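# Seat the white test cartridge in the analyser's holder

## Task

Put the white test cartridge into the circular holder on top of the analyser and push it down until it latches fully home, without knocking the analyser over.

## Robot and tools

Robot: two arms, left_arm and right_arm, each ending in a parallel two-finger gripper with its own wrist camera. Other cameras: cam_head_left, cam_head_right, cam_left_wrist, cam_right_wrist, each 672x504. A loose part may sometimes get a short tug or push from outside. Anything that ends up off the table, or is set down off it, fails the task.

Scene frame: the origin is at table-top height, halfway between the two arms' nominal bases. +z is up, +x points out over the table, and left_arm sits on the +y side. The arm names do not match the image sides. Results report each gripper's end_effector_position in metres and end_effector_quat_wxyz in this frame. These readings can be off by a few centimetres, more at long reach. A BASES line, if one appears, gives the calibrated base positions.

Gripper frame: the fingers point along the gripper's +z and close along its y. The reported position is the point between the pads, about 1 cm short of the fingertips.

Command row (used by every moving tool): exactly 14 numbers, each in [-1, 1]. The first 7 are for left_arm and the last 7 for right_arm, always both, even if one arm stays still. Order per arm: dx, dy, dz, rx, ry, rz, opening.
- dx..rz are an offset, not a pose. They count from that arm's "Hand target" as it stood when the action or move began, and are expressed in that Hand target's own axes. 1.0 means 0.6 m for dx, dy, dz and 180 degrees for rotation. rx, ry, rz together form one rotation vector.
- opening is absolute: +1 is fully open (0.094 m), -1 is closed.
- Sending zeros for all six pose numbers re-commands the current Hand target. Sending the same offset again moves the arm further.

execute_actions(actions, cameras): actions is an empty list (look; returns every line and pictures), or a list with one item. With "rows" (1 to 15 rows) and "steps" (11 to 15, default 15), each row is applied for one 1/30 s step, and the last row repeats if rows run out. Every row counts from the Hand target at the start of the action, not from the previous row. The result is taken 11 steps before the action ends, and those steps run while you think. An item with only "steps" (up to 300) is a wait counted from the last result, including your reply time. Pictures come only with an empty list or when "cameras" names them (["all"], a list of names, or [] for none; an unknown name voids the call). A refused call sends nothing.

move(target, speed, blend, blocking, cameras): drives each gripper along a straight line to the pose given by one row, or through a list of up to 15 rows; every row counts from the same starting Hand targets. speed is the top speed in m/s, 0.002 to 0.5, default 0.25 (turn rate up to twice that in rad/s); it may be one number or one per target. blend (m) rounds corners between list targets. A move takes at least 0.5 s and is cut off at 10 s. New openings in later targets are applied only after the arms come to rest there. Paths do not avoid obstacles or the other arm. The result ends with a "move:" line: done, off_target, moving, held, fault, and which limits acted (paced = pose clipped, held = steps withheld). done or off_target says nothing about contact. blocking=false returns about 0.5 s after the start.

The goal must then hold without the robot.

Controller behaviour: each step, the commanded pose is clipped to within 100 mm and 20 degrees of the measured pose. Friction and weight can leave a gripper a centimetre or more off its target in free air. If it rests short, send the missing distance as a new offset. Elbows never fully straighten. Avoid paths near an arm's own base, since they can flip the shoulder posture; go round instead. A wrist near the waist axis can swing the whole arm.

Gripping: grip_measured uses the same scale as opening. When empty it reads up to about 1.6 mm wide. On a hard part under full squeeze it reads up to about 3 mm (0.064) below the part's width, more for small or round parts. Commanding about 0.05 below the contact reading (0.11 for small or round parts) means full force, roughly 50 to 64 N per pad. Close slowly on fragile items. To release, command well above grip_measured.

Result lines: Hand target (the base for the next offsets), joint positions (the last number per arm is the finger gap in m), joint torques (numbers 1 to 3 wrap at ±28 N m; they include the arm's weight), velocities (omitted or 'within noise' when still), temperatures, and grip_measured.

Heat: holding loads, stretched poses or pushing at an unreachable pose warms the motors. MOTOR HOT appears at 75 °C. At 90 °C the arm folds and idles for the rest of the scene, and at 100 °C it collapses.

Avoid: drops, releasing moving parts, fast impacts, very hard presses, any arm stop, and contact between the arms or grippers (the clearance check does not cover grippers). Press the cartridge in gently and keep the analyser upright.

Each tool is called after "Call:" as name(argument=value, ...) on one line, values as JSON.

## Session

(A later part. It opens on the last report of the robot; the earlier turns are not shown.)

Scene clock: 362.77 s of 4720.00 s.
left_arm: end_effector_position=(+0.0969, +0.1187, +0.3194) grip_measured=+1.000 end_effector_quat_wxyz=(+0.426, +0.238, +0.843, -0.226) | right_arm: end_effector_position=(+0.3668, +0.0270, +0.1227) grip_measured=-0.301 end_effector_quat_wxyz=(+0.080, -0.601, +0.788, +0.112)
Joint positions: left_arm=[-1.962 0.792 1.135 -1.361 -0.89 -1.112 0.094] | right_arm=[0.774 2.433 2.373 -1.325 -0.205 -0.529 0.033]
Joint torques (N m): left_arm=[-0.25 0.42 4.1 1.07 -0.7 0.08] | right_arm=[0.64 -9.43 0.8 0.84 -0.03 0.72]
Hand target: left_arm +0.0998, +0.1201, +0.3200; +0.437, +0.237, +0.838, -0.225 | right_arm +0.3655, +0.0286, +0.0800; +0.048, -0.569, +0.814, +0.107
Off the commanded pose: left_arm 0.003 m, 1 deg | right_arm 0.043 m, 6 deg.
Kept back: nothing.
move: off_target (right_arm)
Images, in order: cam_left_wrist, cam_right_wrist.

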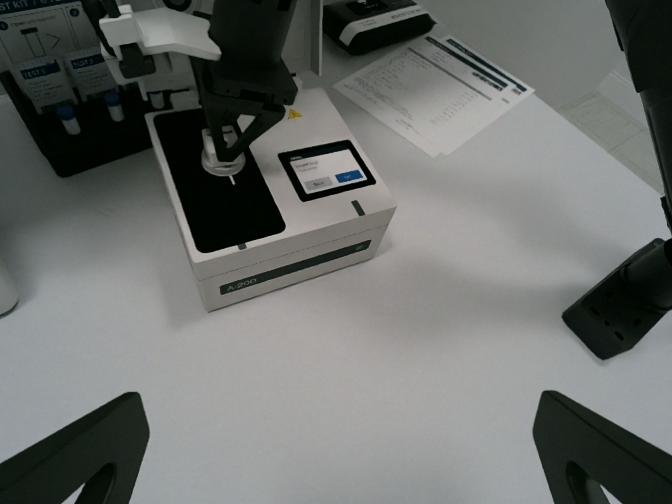

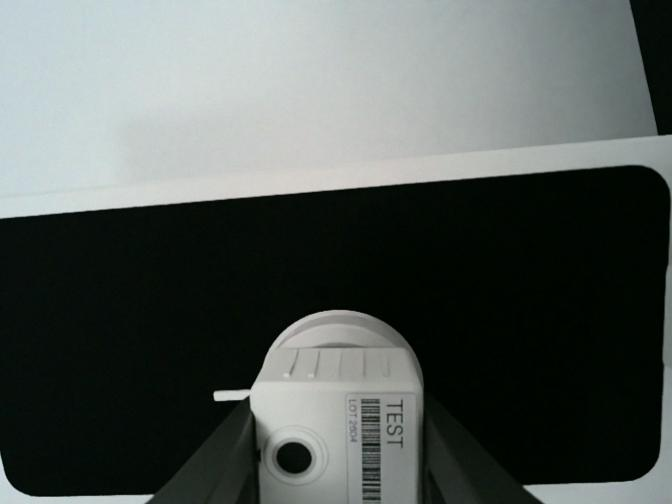

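Call:
move(target=[[0,0,0,0,0,0,1, 0,0,0,0.00443,-0.00266,0.02163,-0.5]], speed=0.06, cameras=["cam_right_wrist"])

Call:
zoom_image(camera="cam_right_wrist", region=[190, 300, 450, 504])

Scene clock: 364.70 s of 4720.00 s.
left_arm: end_effector_position=(+0.0969, +0.1187, +0.3194) grip_measured=+1.000 end_effector_quat_wxyz=(+0.426, +0.238, +0.843, -0.226) | right_arm: end_effector_position=(+0.3668, +0.0269, +0.1229) grip_measured=-0.301 end_effector_quat_wxyz=(+0.083, -0.589, +0.796, +0.111)
Joint positions: left_arm=[-1.962 0.792 1.135 -1.361 -0.89 -1.112 0.094] | right_arm=[0.776 2.416 2.342 -1.301 -0.199 -0.498 0.033]
Joint torques (N m): left_arm=[-0.25 0.42 4.11 1.07 -0.7 0.09] | right_arm=[0.7 -9.26 0.88 0.85 0.01 1.1]
Hand target: left_arm +0.0998, +0.1201, +0.3200; +0.437, +0.237, +0.838, -0.225 | right_arm +0.3656, +0.0285, +0.0802; +0.052, -0.541, +0.833, +0.106
Off the commanded pose: left_arm 0.003 m, 1 deg | right_arm 0.043 m, 8 deg.
Kept back: nothing.
move: off_target (right_arm)
Images, in order: cam_right_wrist.

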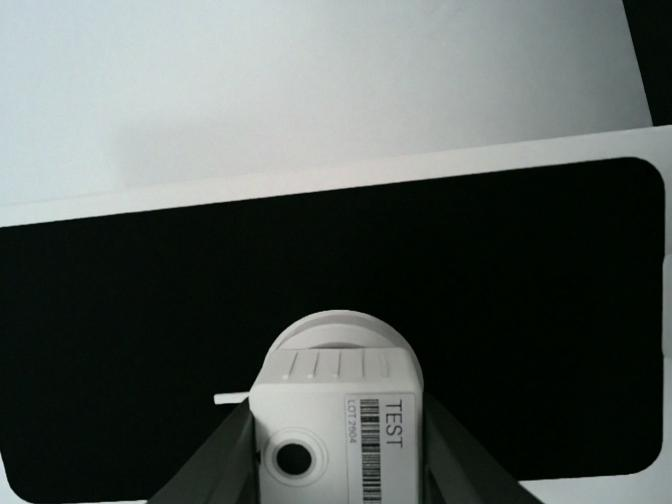

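Scaled by 1.938.

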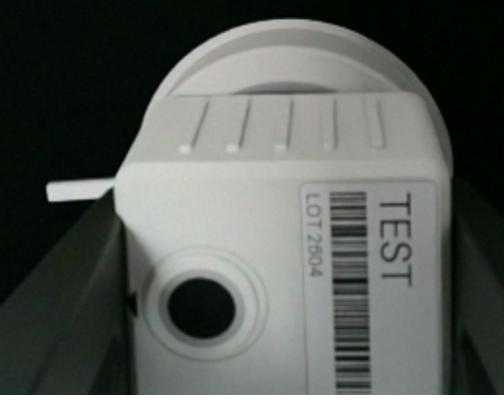

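Call:
move(target=[[0,0,0,0,0,0,1, -0.0136,0.0062,-0.0733,0.0173,-0.0302,-0.0837,-0.5],[0,0,0,0,0,0,1, -0.022,0.0112,-0.1138,0.0173,-0.0302,-0.0837,-0.5],[0,0,0,0,0,0,1, -0.0354,0.0192,-0.1787,0.0173,-0.0302,-0.0837,-0.5]], speed=0.06, cameras=["cam_left_wrist", "cam_right_wrist"])

Scene clock: 374.33 s of 4720.00 s.
left_arm: end_effector_position=(+0.0969, +0.1187, +0.3194) grip_measured=+1.000 end_effector_quat_wxyz=(+0.426, +0.238, +0.843, -0.226) | right_arm: end_effector_position=(+0.3649, +0.0243, +0.1926) grip_measured=-0.301 end_effector_quat_wxyz=(+0.120, -0.633, +0.758, +0.101)
Joint positions: left_arm=[-1.962 0.792 1.135 -1.361 -0.89 -1.112 0.094] | right_arm=[0.779 2.462 2.706 -1.559 -0.186 -0.608 0.033]
Joint torques (N m): left_arm=[-0.24 0.42 4.1 1.07 -0.7 0.09] | right_arm=[0.23 -11.99 7.42 0.4 -0.1 -0.11]
Hand target: left_arm +0.0998, +0.1201, +0.3200; +0.437, +0.237, +0.838, -0.225 | right_arm +0.3667, +0.0272, +0.1900; +0.119, -0.638, +0.754, +0.101
Off the commanded pose: left_arm 0.003 m, 1 deg | right_arm 0.004 m, 1 deg.
joint sent to its limit (right arm) — joint 4 (wrist pitch), lower limit.
Kept back: nothing.
move: done
Images, in order: cam_left_wrist, cam_right_wrist.

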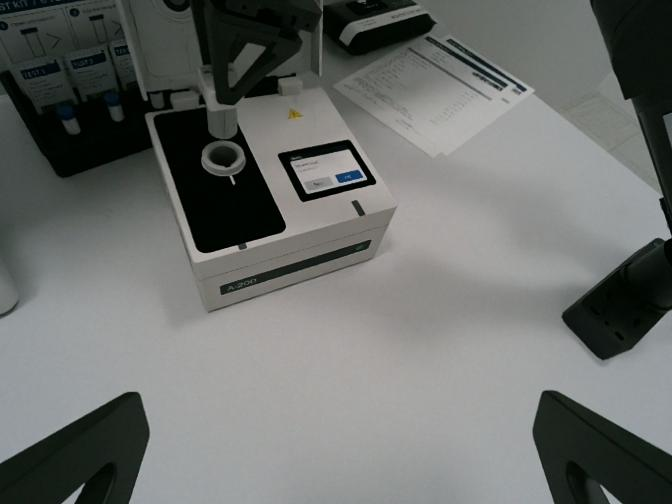

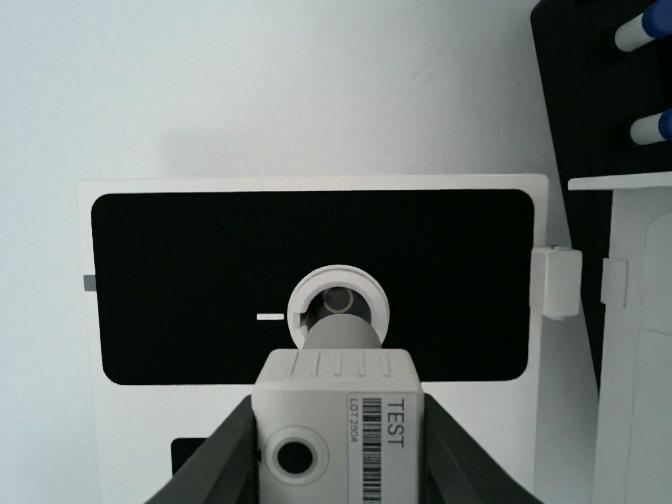

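Call:
zoom_image(camera="cam_right_wrist", region=[240, 250, 440, 400])

Call:
zoom_image(camera="cam_left_wrist", region=[170, 60, 290, 200])

Scaled by 2.520.

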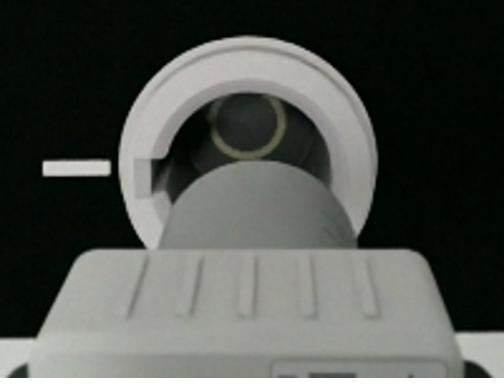

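Scaled by 3.600.

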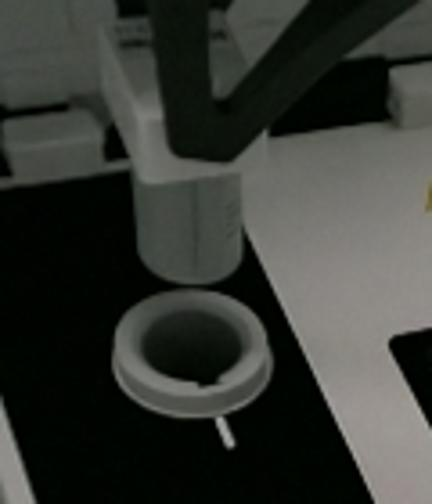

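Call:
zoom_image(camera="cam_left_wrist", region=[195, 95, 255, 185])

Call:
zoom_image(camera="cam_right_wrist", region=[280, 255, 400, 365])

Scaled by 5.600.

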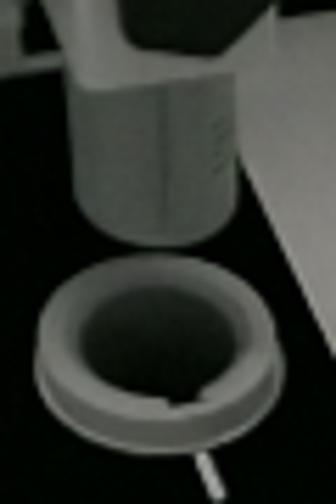

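Scaled by 4.200.

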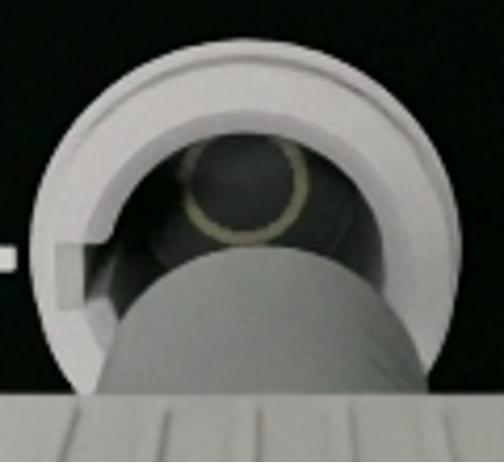

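Call:
move(target=[[0,0,0,0,0,0,1, 0.0757,-0.0138,-0.0333,0,0,0,-0.5]], speed=0.08, cameras=["cam_left_wrist", "cam_right_wrist"])

Call:
zoom_image(camera="cam_right_wrist", region=[250, 140, 430, 280])

Call:
zoom_image(camera="cam_left_wrist", region=[180, 50, 290, 190])

Scene clock: 393.40 s of 4720.00 s.
left_arm: end_effector_position=(+0.0969, +0.1187, +0.3194) grip_measured=+1.000 end_effector_quat_wxyz=(+0.426, +0.238, +0.843, -0.226) | right_arm: end_effector_position=(+0.3672, -0.0252, +0.1678) grip_measured=-0.301 end_effector_quat_wxyz=(+0.082, -0.634, +0.763, +0.094)
Joint positions: left_arm=[-1.962 0.792 1.135 -1.361 -0.89 -1.112 0.094] | right_arm=[0.699 2.287 2.304 -1.425 -0.191 -0.691 0.033]
Joint torques (N m): left_arm=[-0.25 0.42 4.11 1.07 -0.7 0.08] | right_arm=[-0.13 -19.54 3.56 0.53 -0.26 -0.1]
Hand target: left_arm +0.0998, +0.1201, +0.3200; +0.437, +0.237, +0.838, -0.225 | right_arm +0.3668, -0.0228, +0.1950; +0.119, -0.638, +0.754, +0.101
Off the commanded pose: left_arm 0.003 m, 1 deg | right_arm 0.027 m, 4 deg.
Kept back: nothing.
move: off_target (right_arm)
Images, in order: cam_left_wrist, cam_right_wrist.

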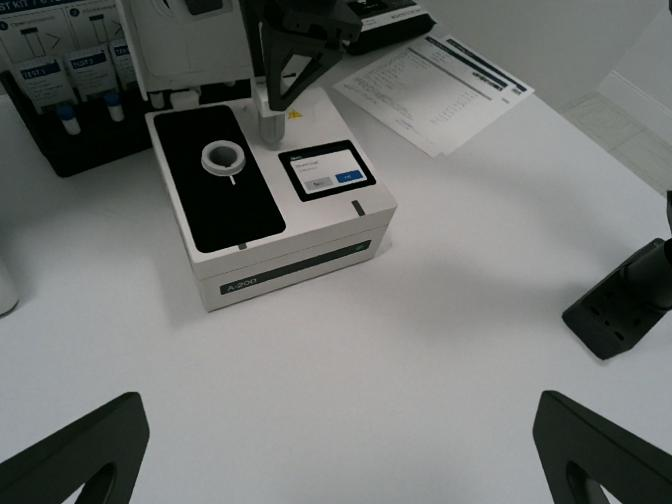

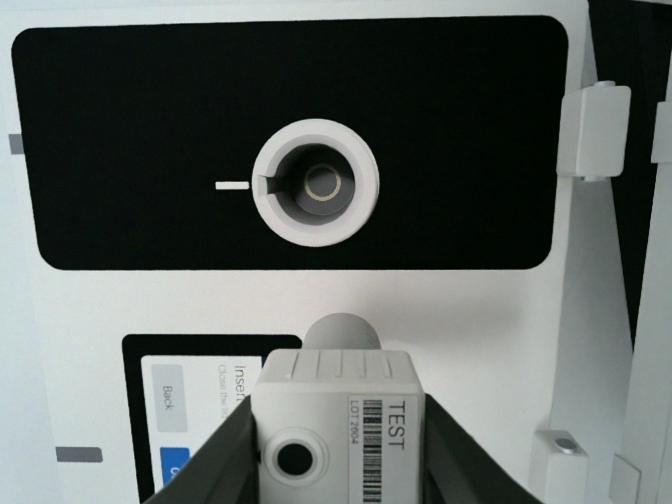

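Scaled by 2.800.

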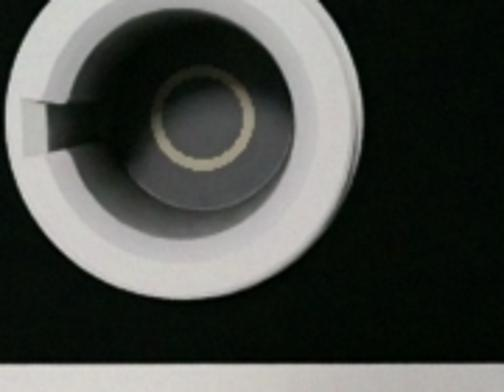

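Scaled by 3.600.

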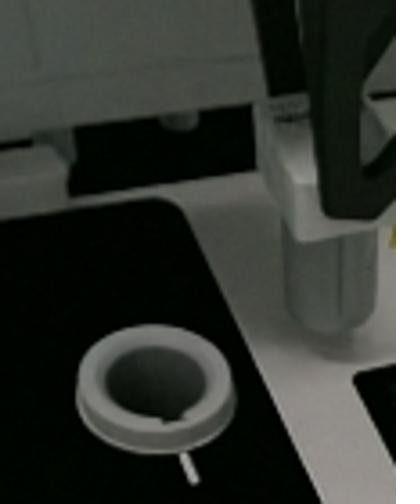

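Call:
zoom_image(camera="cam_left_wrist", region=[245, 70, 300, 150])

Call:
zoom_image(camera="cam_right_wrist", region=[250, 160, 330, 210])

Scaled by 6.300.

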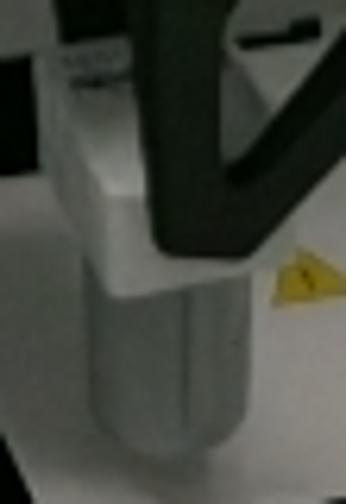

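Scaled by 6.300.

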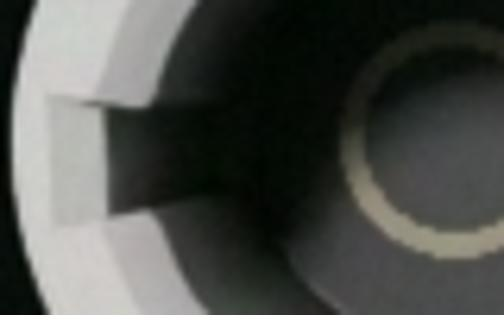

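Call:
move(target=[[0,0,0,0,0,0,1, -0.0155,0,-0.0476,0,0,0,-0.5],[0,0,0,0,0,0,1, -0.0936,0.0138,-0.0221,0,0,0,-0.5]], speed=0.1, cameras=["cam_left_wrist", "cam_right_wrist"])

Scene clock: 403.27 s of 4720.00 s.
left_arm: end_effector_position=(+0.0969, +0.1187, +0.3194) grip_measured=+1.000 end_effector_quat_wxyz=(+0.426, +0.238, +0.843, -0.226) | right_arm: end_effector_position=(+0.3633, +0.0250, +0.2243) grip_measured=-0.301 end_effector_quat_wxyz=(+0.156, -0.636, +0.748, +0.105)
Joint positions: left_arm=[-1.962 0.792 1.135 -1.361 -0.89 -1.112 0.094] | right_arm=[0.782 2.414 2.735 -1.562 -0.189 -0.616 0.033]
Joint torques (N m): left_arm=[-0.25 0.42 4.1 1.06 -0.7 0.08] | right_arm=[-0.08 -12.03 7.24 0.53 -0.11 0.08]
Hand target: left_arm +0.0998, +0.1201, +0.3200; +0.437, +0.237, +0.838, -0.225 | right_arm +0.3668, +0.0271, +0.2250; +0.119, -0.638, +0.754, +0.101
Off the commanded pose: left_arm 0.003 m, 1 deg | right_arm 0.004 m, 4 deg.
joint sent to its limit (right arm) — joint 4 (wrist pitch), lower limit.
Kept back: nothing.
move: off_target (right_arm)
Images, in order: cam_left_wrist, cam_right_wrist.

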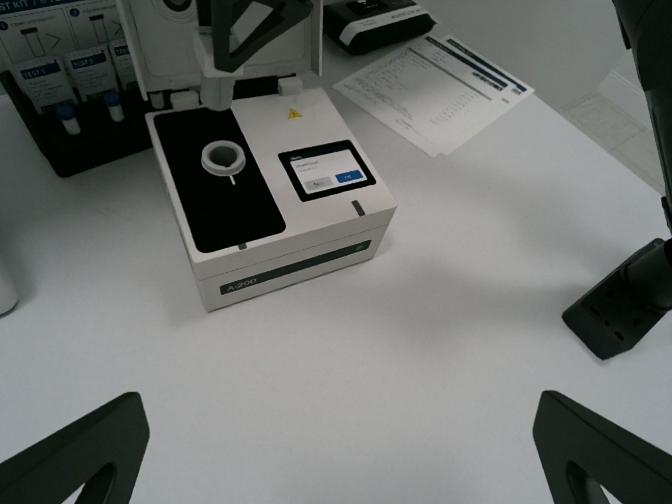

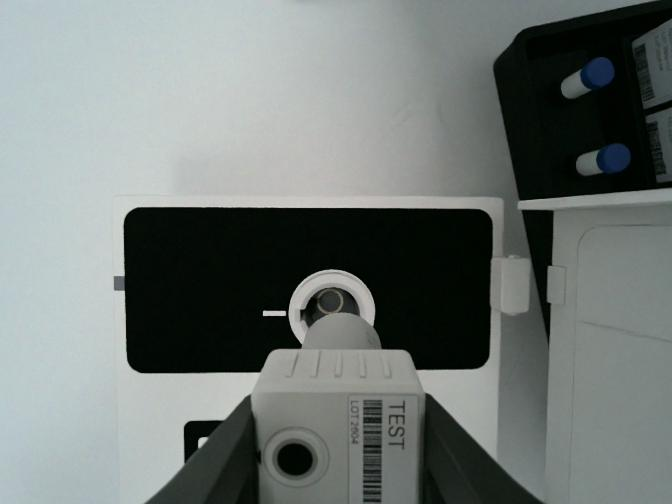

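Call:
move(target=[[0,0,0,0,0,0,1, 0.0301,0.0012,0.0954,0,0,0,-0.5]], speed=0.08, cameras=["cam_left_wrist", "cam_right_wrist"])

Call:
zoom_image(camera="cam_right_wrist", region=[230, 230, 450, 400])

Call:
zoom_image(camera="cam_left_wrist", region=[180, 70, 290, 190])

Scene clock: 405.63 s of 4720.00 s.
left_arm: end_effector_position=(+0.0969, +0.1187, +0.3194) grip_measured=+1.000 end_effector_quat_wxyz=(+0.426, +0.238, +0.843, -0.226) | right_arm: end_effector_position=(+0.3620, +0.0237, +0.1616) grip_measured=-0.301 end_effector_quat_wxyz=(+0.100, -0.636, +0.758, +0.102)
Joint positions: left_arm=[-1.962 0.792 1.135 -1.361 -0.89 -1.112 0.094] | right_arm=[0.781 2.407 2.48 -1.428 -0.189 -0.614 0.033]
Joint torques (N m): left_arm=[-0.25 0.42 4.1 1.07 -0.7 0.08] | right_arm=[0.09 -15.97 2.43 0.9 -0.07 -0.06]
Hand target: left_arm +0.0998, +0.1201, +0.3200; +0.437, +0.237, +0.838, -0.225 | right_arm +0.3662, +0.0277, +0.1649; +0.119, -0.638, +0.754, +0.101
Off the commanded pose: left_arm 0.003 m, 1 deg | right_arm 0.007 m, 2 deg.
Kept back: nothing.
move: done
Images, in order: cam_left_wrist, cam_right_wrist.

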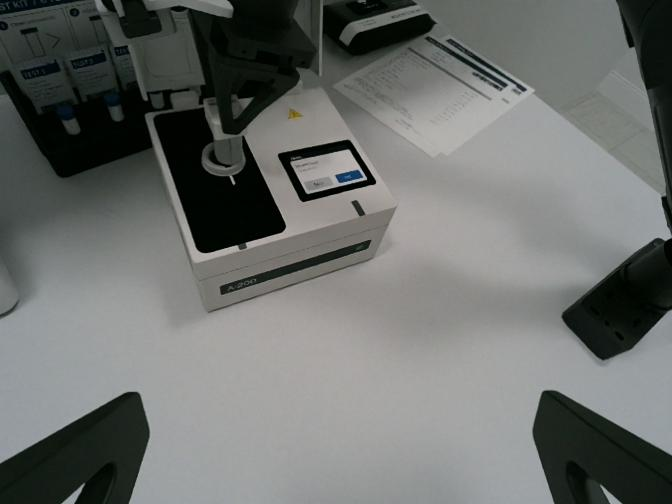

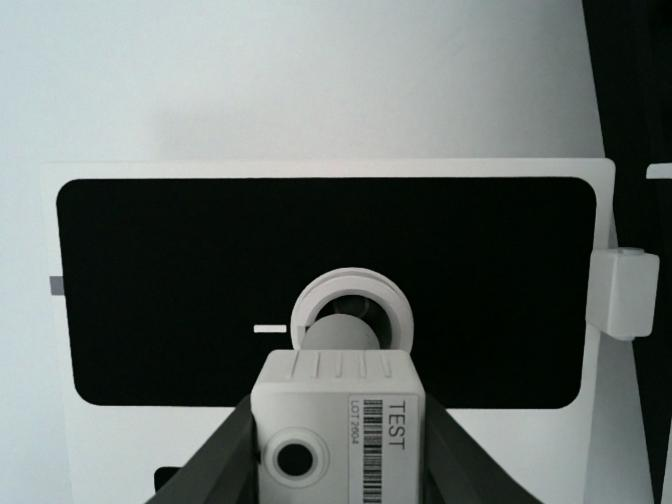

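Scaled by 2.291.

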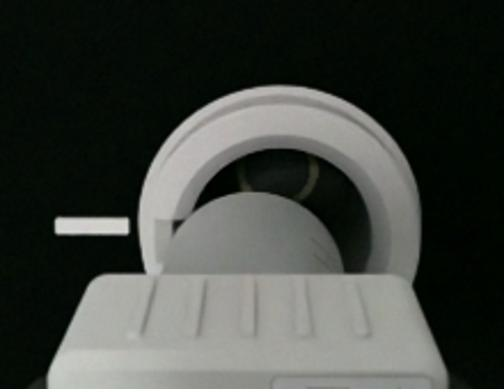

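Scaled by 4.200.

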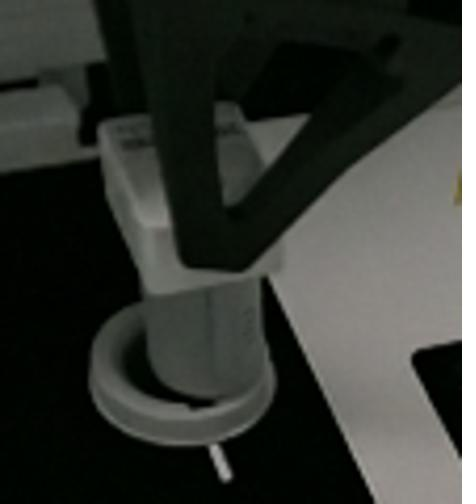

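Call:
move(target=[[0,0,0,0,0,0,1, -0.0105,-0.0076,0.0034,0,0,0,-0.5]], speed=0.05, cameras=["cam_right_wrist"])

Scene clock: 407.33 s of 4720.00 s.
left_arm: end_effector_position=(+0.0969, +0.1187, +0.3194) grip_measured=+1.000 end_effector_quat_wxyz=(+0.426, +0.238, +0.843, -0.226) | right_arm: end_effector_position=(+0.3678, +0.0284, +0.1664) grip_measured=-0.301 end_effector_quat_wxyz=(+0.114, -0.636, +0.757, +0.101)
Joint positions: left_arm=[-1.962 0.792 1.135 -1.361 -0.89 -1.112 0.094] | right_arm=[0.781 2.424 2.526 -1.429 -0.186 -0.614 0.033]
Joint torques (N m): left_arm=[-0.27 0.4 4.1 1.07 -0.7 0.08] | right_arm=[0.16 -12.1 7.76 0.42 -0.11 -0.04]
Hand target: left_arm +0.0998, +0.1201, +0.3200; +0.437, +0.237, +0.838, -0.225 | right_arm +0.3717, +0.0334, +0.1648; +0.119, -0.638, +0.754, +0.101
Off the commanded pose: left_arm 0.003 m, 1 deg | right_arm 0.007 m, 1 deg.
Kept back: nothing.
move: done
Images, in order: cam_right_wrist.

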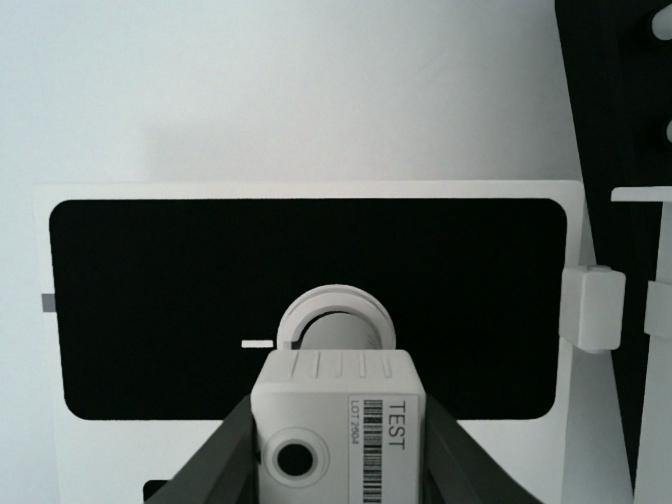

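Call:
zoom_image(camera="cam_right_wrist", region=[240, 260, 440, 400])

Call:
execute_actions(actions=[], cameras=["cam_left_wrist"])

Call:
zoom_image(camera="cam_left_wrist", region=[180, 70, 290, 190])

Scaled by 2.520.

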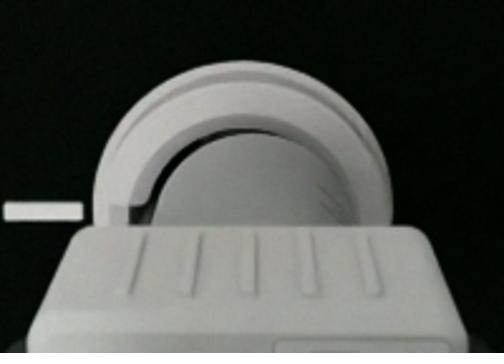

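Scene clock: 407.90 s of 4720.00 s.
left_arm: end_effector_position=(+0.0969, +0.1187, +0.3194) grip_measured=+1.000 end_effector_quat_wxyz=(+0.426, +0.238, +0.843, -0.226) | right_arm: end_effector_position=(+0.3680, +0.0284, +0.1660) grip_measured=-0.301 end_effector_quat_wxyz=(+0.114, -0.636, +0.757, +0.100)
Joint positions: left_arm=[-1.962 0.792 1.135 -1.361 -0.89 -1.112 0.094] | right_arm=[0.781 2.425 2.527 -1.429 -0.185 -0.614 0.033]
Joint velocities: within noise
Joint torques (N m): left_arm=[-0.25 0.42 4.11 1.07 -0.7 0.09] | right_arm=[0.16 -12.12 7.86 0.43 -0.1 -0.05]
Motor temperatures (°C): left_arm=[25 27 24 28 25 25 21] | right_arm=[24 37 29 29 25 20 24]
Heat: left arm: 28 °C; right arm: 37 °C.
Hand target: left_arm +0.0998, +0.1201, +0.3200; +0.437, +0.237, +0.838, -0.225 | right_arm +0.3717, +0.0334, +0.1649; +0.119, -0.638, +0.754, +0.101
Off the commanded pose: left_arm 0.003 m, 1 deg | right_arm 0.006 m, 1 deg.
Steps of this call (1-17: nothing new was sent). Readings (end_effector_position of left_arm | right_arm):
1: (+0.0969, +0.1187, +0.3194) | (+0.3679, +0.0284, +0.1663)
2: (+0.0969, +0.1187, +0.3194) | (+0.3679, +0.0284, +0.1661)
4: (+0.0969, +0.1187, +0.3194) | (+0.3679, +0.0284, +0.1659)
8: (+0.0969, +0.1187, +0.3194) | (+0.3680, +0.0284, +0.1660)
17: the state above
Images, in order (width x height): cam_left_wrist 672x504.

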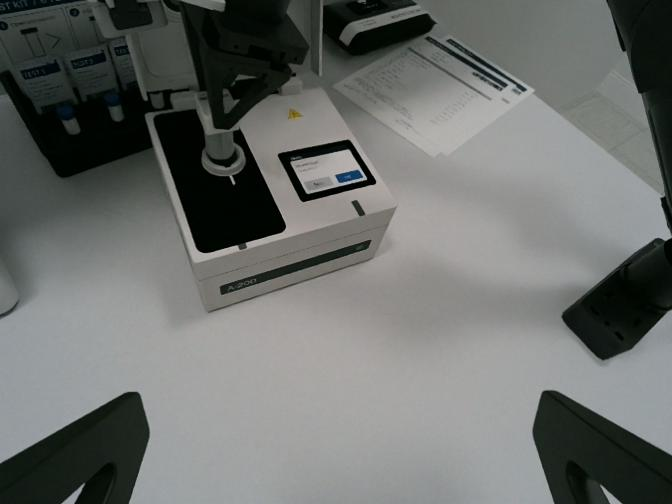

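Scaled by 4.200.

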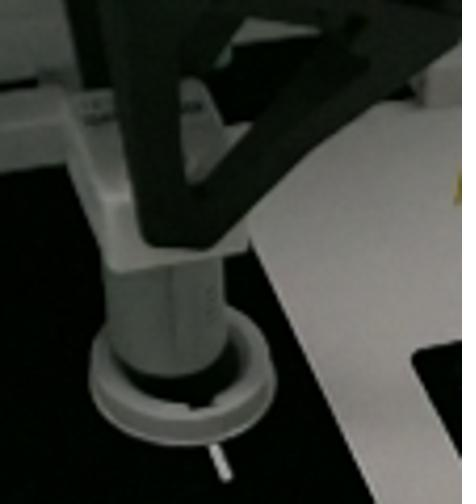

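Call:
zoom_image(camera="cam_left_wrist", region=[200, 122, 250, 176])

Call:
zoom_image(camera="cam_left_wrist", region=[196, 85, 246, 139])

Scaled by 9.333.

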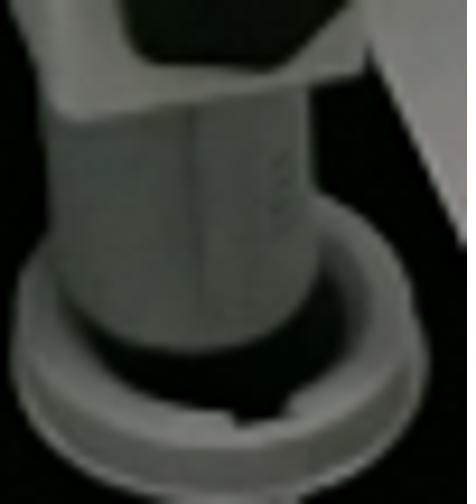

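Scaled by 9.333.

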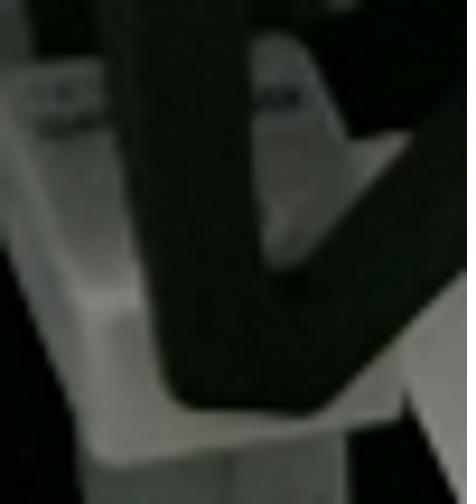

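Call:
execute_actions(actions=[])

Scene clock: 413.30 s of 4720.00 s.
left_arm: end_effector_position=(+0.0969, +0.1187, +0.3194) grip_measured=+1.000 end_effector_quat_wxyz=(+0.426, +0.238, +0.843, -0.226) | right_arm: end_effector_position=(+0.3680, +0.0284, +0.1660) grip_measured=-0.301 end_effector_quat_wxyz=(+0.114, -0.636, +0.757, +0.100)
Joint positions: left_arm=[-1.962 0.792 1.135 -1.361 -0.89 -1.112 0.094] | right_arm=[0.781 2.425 2.527 -1.429 -0.185 -0.614 0.033]
Joint velocities: within noise
Joint torques (N m): left_arm=[-0.27 0.4 4.1 1.07 -0.69 0.09] | right_arm=[0.16 -12.11 7.88 0.43 -0.1 -0.05]
Motor temperatures (°C): left_arm=[25 27 24 28 25 25 21] | right_arm=[24 36 29 29 25 20 24]
Heat: left arm: 28 °C; right arm: 36 °C.
Hand target: left_arm +0.0998, +0.1201, +0.3200; +0.437, +0.237, +0.838, -0.225 | right_arm +0.3717, +0.0334, +0.1648; +0.119, -0.638, +0.754, +0.101
Off the commanded pose: left_arm 0.003 m, 1 deg | right_arm 0.006 m, 1 deg.
Steps of this call (1-162: nothing new was sent). Readings (end_effector_position of left_arm | right_arm):
1: (+0.0969, +0.1187, +0.3194) | (+0.3680, +0.0284, +0.1660)
2: (+0.0969, +0.1187, +0.3194) | (+0.3680, +0.0284, +0.1660)
4: (+0.0969, +0.1187, +0.3194) | (+0.3680, +0.0284, +0.1660)
8: (+0.0969, +0.1187, +0.3194) | (+0.3680, +0.0284, +0.1660)
162: the state above

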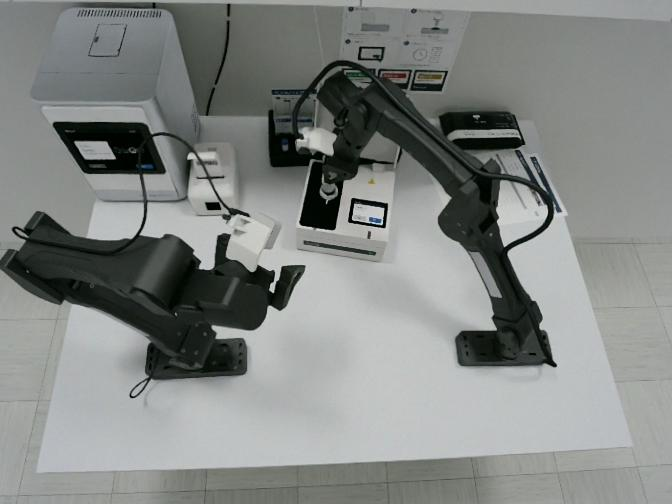

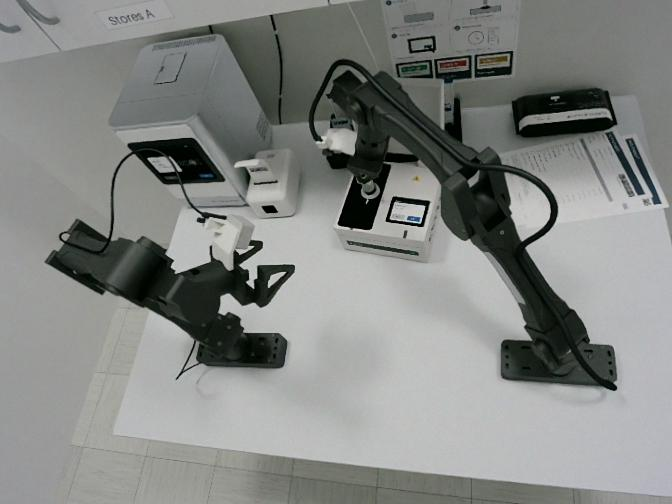

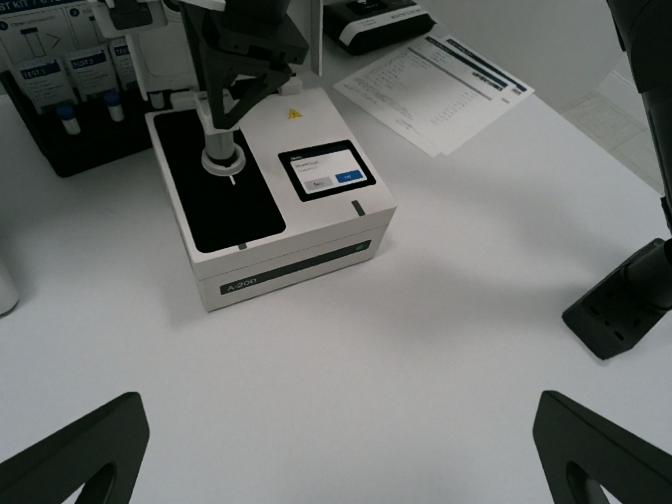

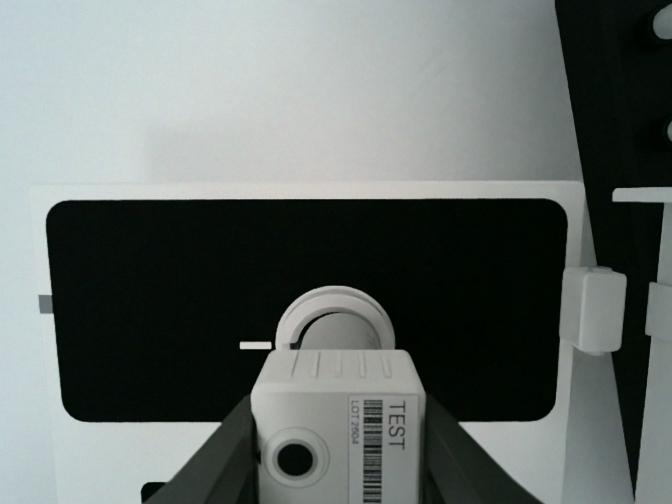

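Call:
zoom_image(camera="cam_right_wrist", region=[220, 260, 450, 504])

Call:
zoom_image(camera="cam_left_wrist", region=[160, 70, 300, 210])

Scaled by 2.066.

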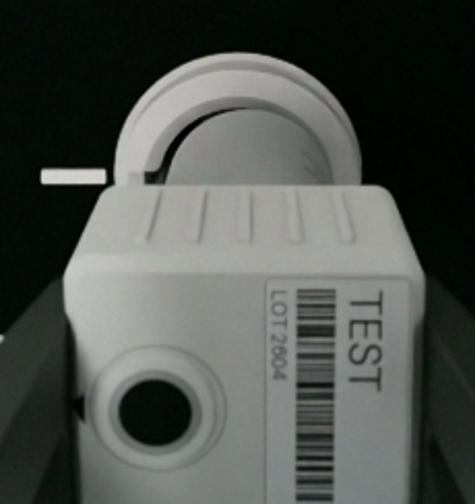

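Scaled by 3.600.

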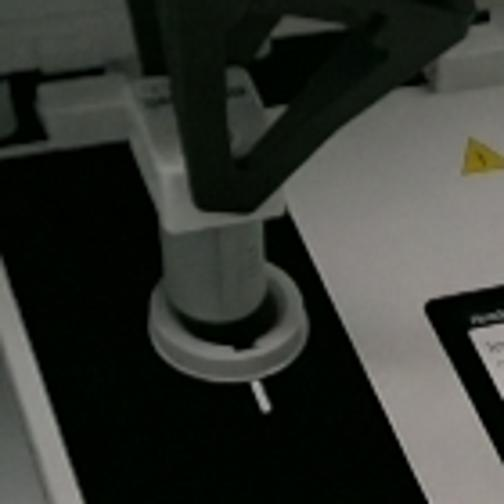

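Call:
move(target=[0.0733, 0.0778, 0.2605, 0, 0, 0, 1, 0, 0, 0, 0, 0, 0, -0.5], speed=0.2, cameras=["cam_left_wrist", "cam_head_left"])

Scene clock: 431.10 s of 4720.00 s.
left_arm: end_effector_position=(+0.2018, +0.0738, +0.1983) grip_measured=+1.000 end_effector_quat_wxyz=(+0.435, +0.235, +0.839, -0.226) | right_arm: end_effector_position=(+0.3680, +0.0284, +0.1660) grip_measured=-0.301 end_effector_quat_wxyz=(+0.114, -0.636, +0.757, +0.100)
Joint positions: left_arm=[-1.058 0.772 0.517 -0.307 -0.234 -0.351 0.094] | right_arm=[0.781 2.425 2.527 -1.429 -0.185 -0.614 0.033]
Joint torques (N m): left_arm=[0.76 -0.09 5.46 1.73 -0.06 0.09] | right_arm=[0.16 -12.14 7.94 0.45 -0.1 -0.06]
Hand target: left_arm +0.2030, +0.0744, +0.1942; +0.436, +0.237, +0.838, -0.225 | right_arm +0.3717, +0.0334, +0.1648; +0.119, -0.638, +0.754, +0.101
Off the commanded pose: left_arm 0.004 m, 0 deg | right_arm 0.006 m, 1 deg.
Kept back: nothing.
move: done
Images, in order: cam_head_left, cam_left_wrist.

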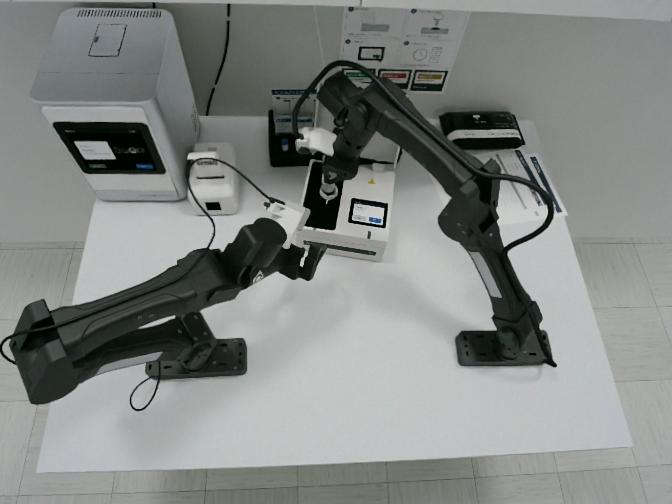

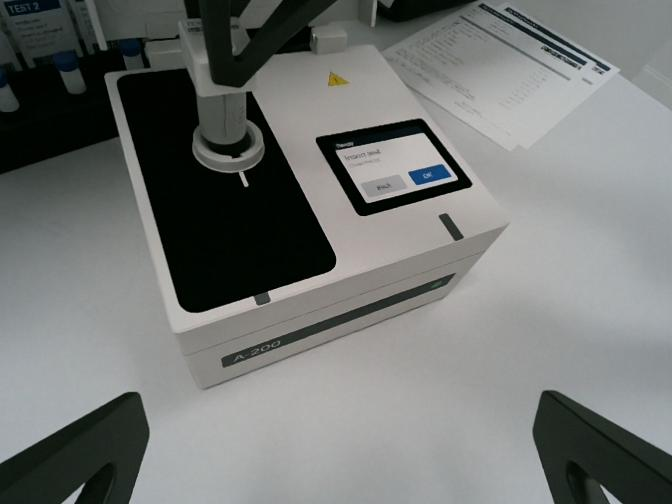

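Call:
zoom_image(camera="cam_left_wrist", region=[170, 50, 290, 190])

Call:
zoom_image(camera="cam_left_wrist", region=[310, 110, 480, 220])

Scaled by 3.600.

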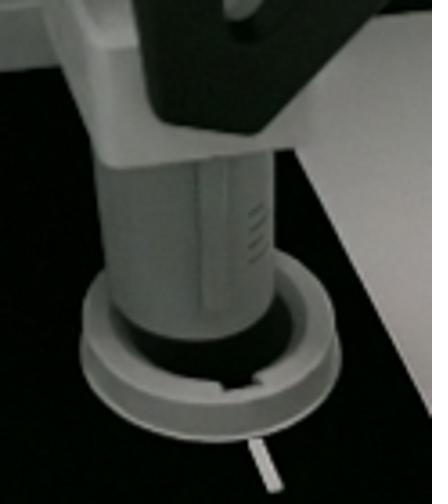

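Scaled by 2.965.

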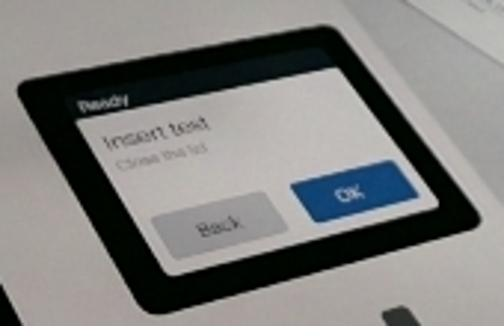

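Call:
zoom_image(camera="cam_left_wrist", region=[185, 80, 275, 190])

Call:
zoom_image(camera="cam_left_wrist", region=[190, 130, 265, 190])

Scaled by 4.582.

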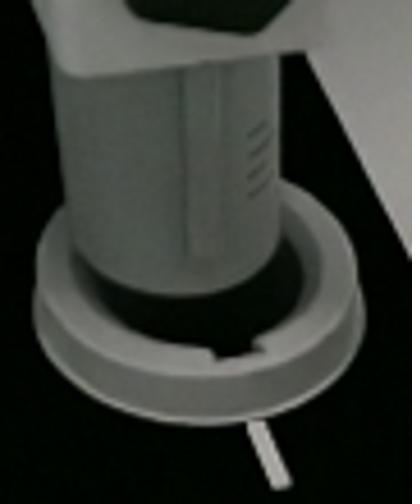

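Scaled by 6.720.

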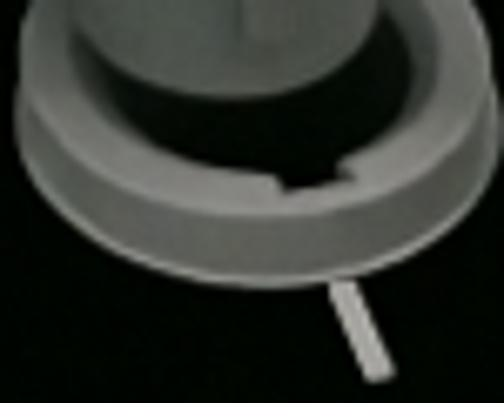

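Call:
move(target=[0, 0, 0, 0, 0, 0, 1, 0.01279, 0.001915, 0.02739, 0, 0, 0, -0.5], speed=0.06, cameras=["cam_left_wrist", "cam_right_wrist"])

Scene clock: 443.27 s of 4720.00 s.
left_arm: end_effector_position=(+0.2017, +0.0734, +0.1987) grip_measured=+1.000 end_effector_quat_wxyz=(+0.435, +0.235, +0.839, -0.227) | right_arm: end_effector_position=(+0.3669, +0.0282, +0.1584) grip_measured=-0.301 end_effector_quat_wxyz=(+0.116, -0.636, +0.756, +0.102)
Joint positions: left_arm=[-1.058 0.772 0.517 -0.305 -0.232 -0.351 0.094] | right_arm=[0.781 2.383 2.417 -1.355 -0.189 -0.614 0.033]
Joint velocities: left_arm=[within noise] | right_arm=[-0.002 -0.017 -0.046 0.007 -0.051 0.022 0]
Joint torques (N m): left_arm=[0.76 -0.09 5.46 1.73 -0.05 0.09] | right_arm=[0.12 -13.64 2.02 0.93 -0.07 -0.06]
Hand target: left_arm +0.2030, +0.0743, +0.1942; +0.436, +0.237, +0.838, -0.225 | right_arm +0.3701, +0.0315, +0.1469; +0.119, -0.638, +0.754, +0.101
Off the commanded pose: left_arm 0.005 m, 0 deg | right_arm 0.012 m, 0 deg.
Kept back: nothing.
move: off_target (right_arm)
Images, in order: cam_left_wrist, cam_right_wrist.

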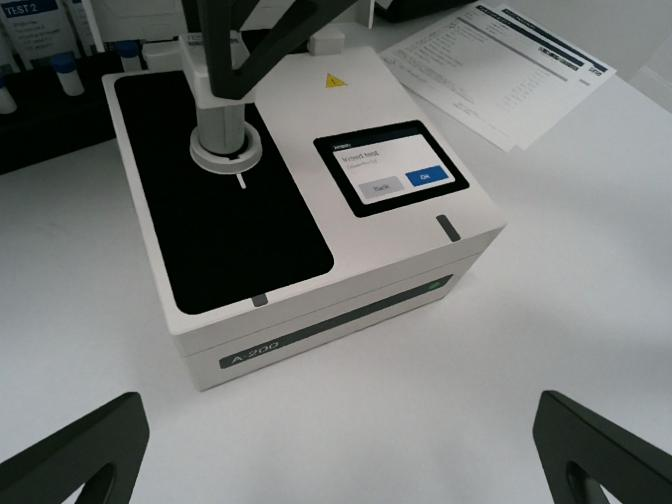

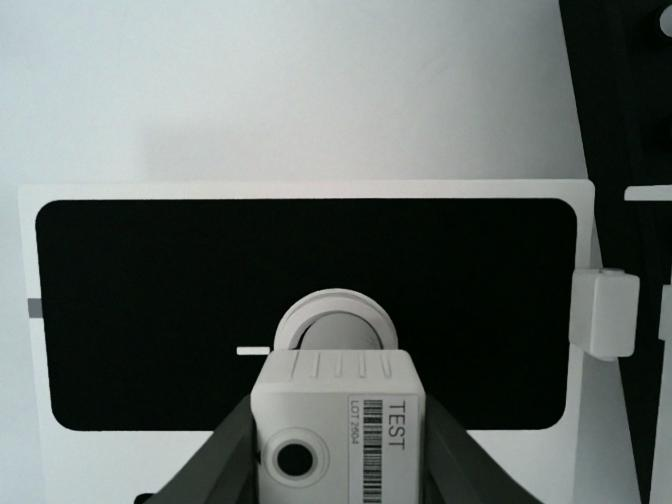

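Call:
zoom_image(camera="cam_left_wrist", region=[180, 80, 280, 200])

Call:
zoom_image(camera="cam_right_wrist", region=[230, 270, 430, 430])

Scaled by 4.200.

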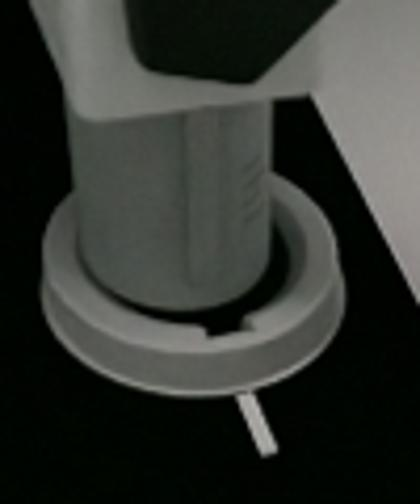

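Scaled by 2.520.

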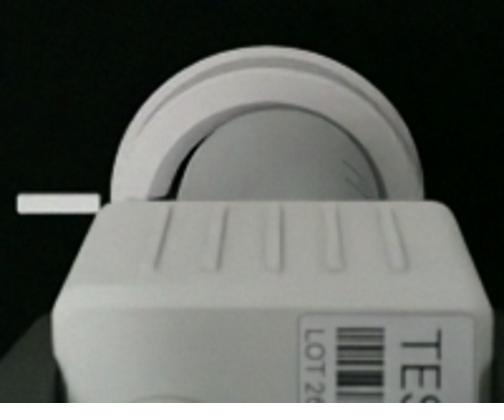

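Call:
move(target=[0, 0, 0, 0, 0, 0, 1, 0.01566, 0.00479, 0.02645, 0, 0, 0, -0.5], speed=0.06, cameras=["cam_left_wrist", "cam_right_wrist"])

Call:
zoom_image(camera="cam_left_wrist", region=[180, 80, 280, 200])

Call:
zoom_image(camera="cam_right_wrist", region=[230, 270, 430, 430])

Scene clock: 447.23 s of 4720.00 s.
left_arm: end_effector_position=(+0.2017, +0.0734, +0.1987) grip_measured=+1.000 end_effector_quat_wxyz=(+0.435, +0.235, +0.839, -0.227) | right_arm: end_effector_position=(+0.3653, +0.0267, +0.1572) grip_measured=-0.301 end_effector_quat_wxyz=(+0.136, -0.636, +0.753, +0.104)
Joint positions: left_arm=[-1.058 0.772 0.517 -0.305 -0.232 -0.351 0.094] | right_arm=[0.781 2.296 2.248 -1.234 -0.189 -0.614 0.033]
Joint torques (N m): left_arm=[0.76 -0.09 5.45 1.73 -0.05 0.09] | right_arm=[0.1 -10.74 1.52 0.97 -0.09 -0.07]
Hand target: left_arm +0.2030, +0.0743, +0.1942; +0.436, +0.237, +0.838, -0.225 | right_arm +0.3666, +0.0280, +0.1289; +0.119, -0.638, +0.754, +0.101
Off the commanded pose: left_arm 0.005 m, 0 deg | right_arm 0.028 m, 2 deg.
Kept back: nothing.
move: off_target (right_arm)
Images, in order: cam_left_wrist, cam_right_wrist.

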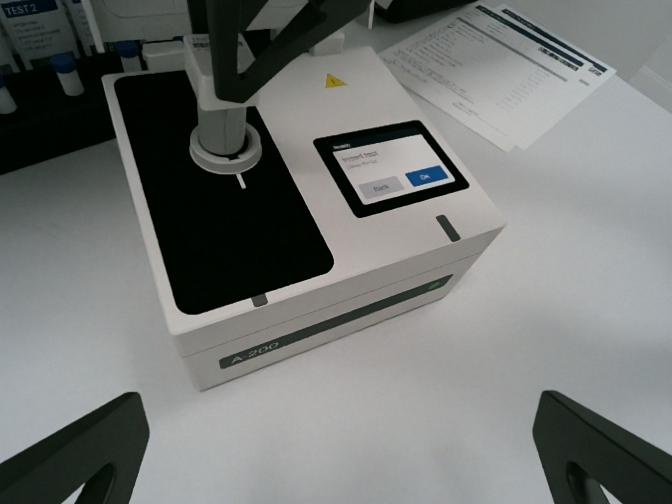

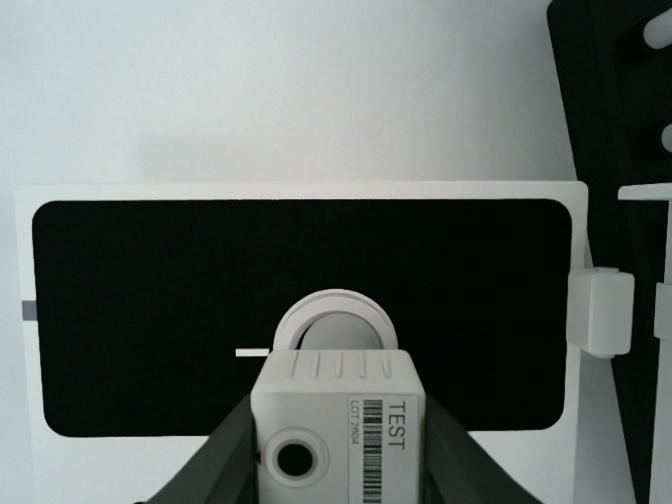

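Scaled by 4.200.

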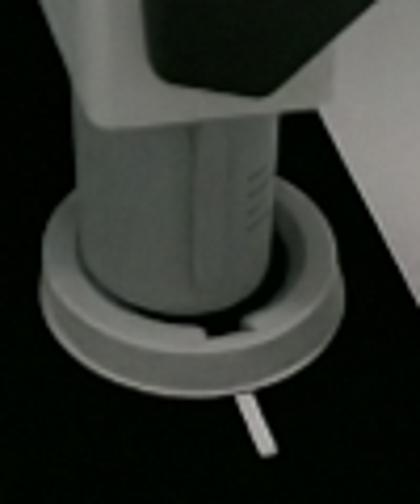

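Scaled by 2.520.

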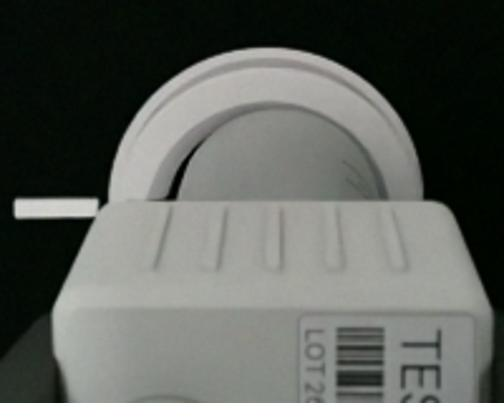

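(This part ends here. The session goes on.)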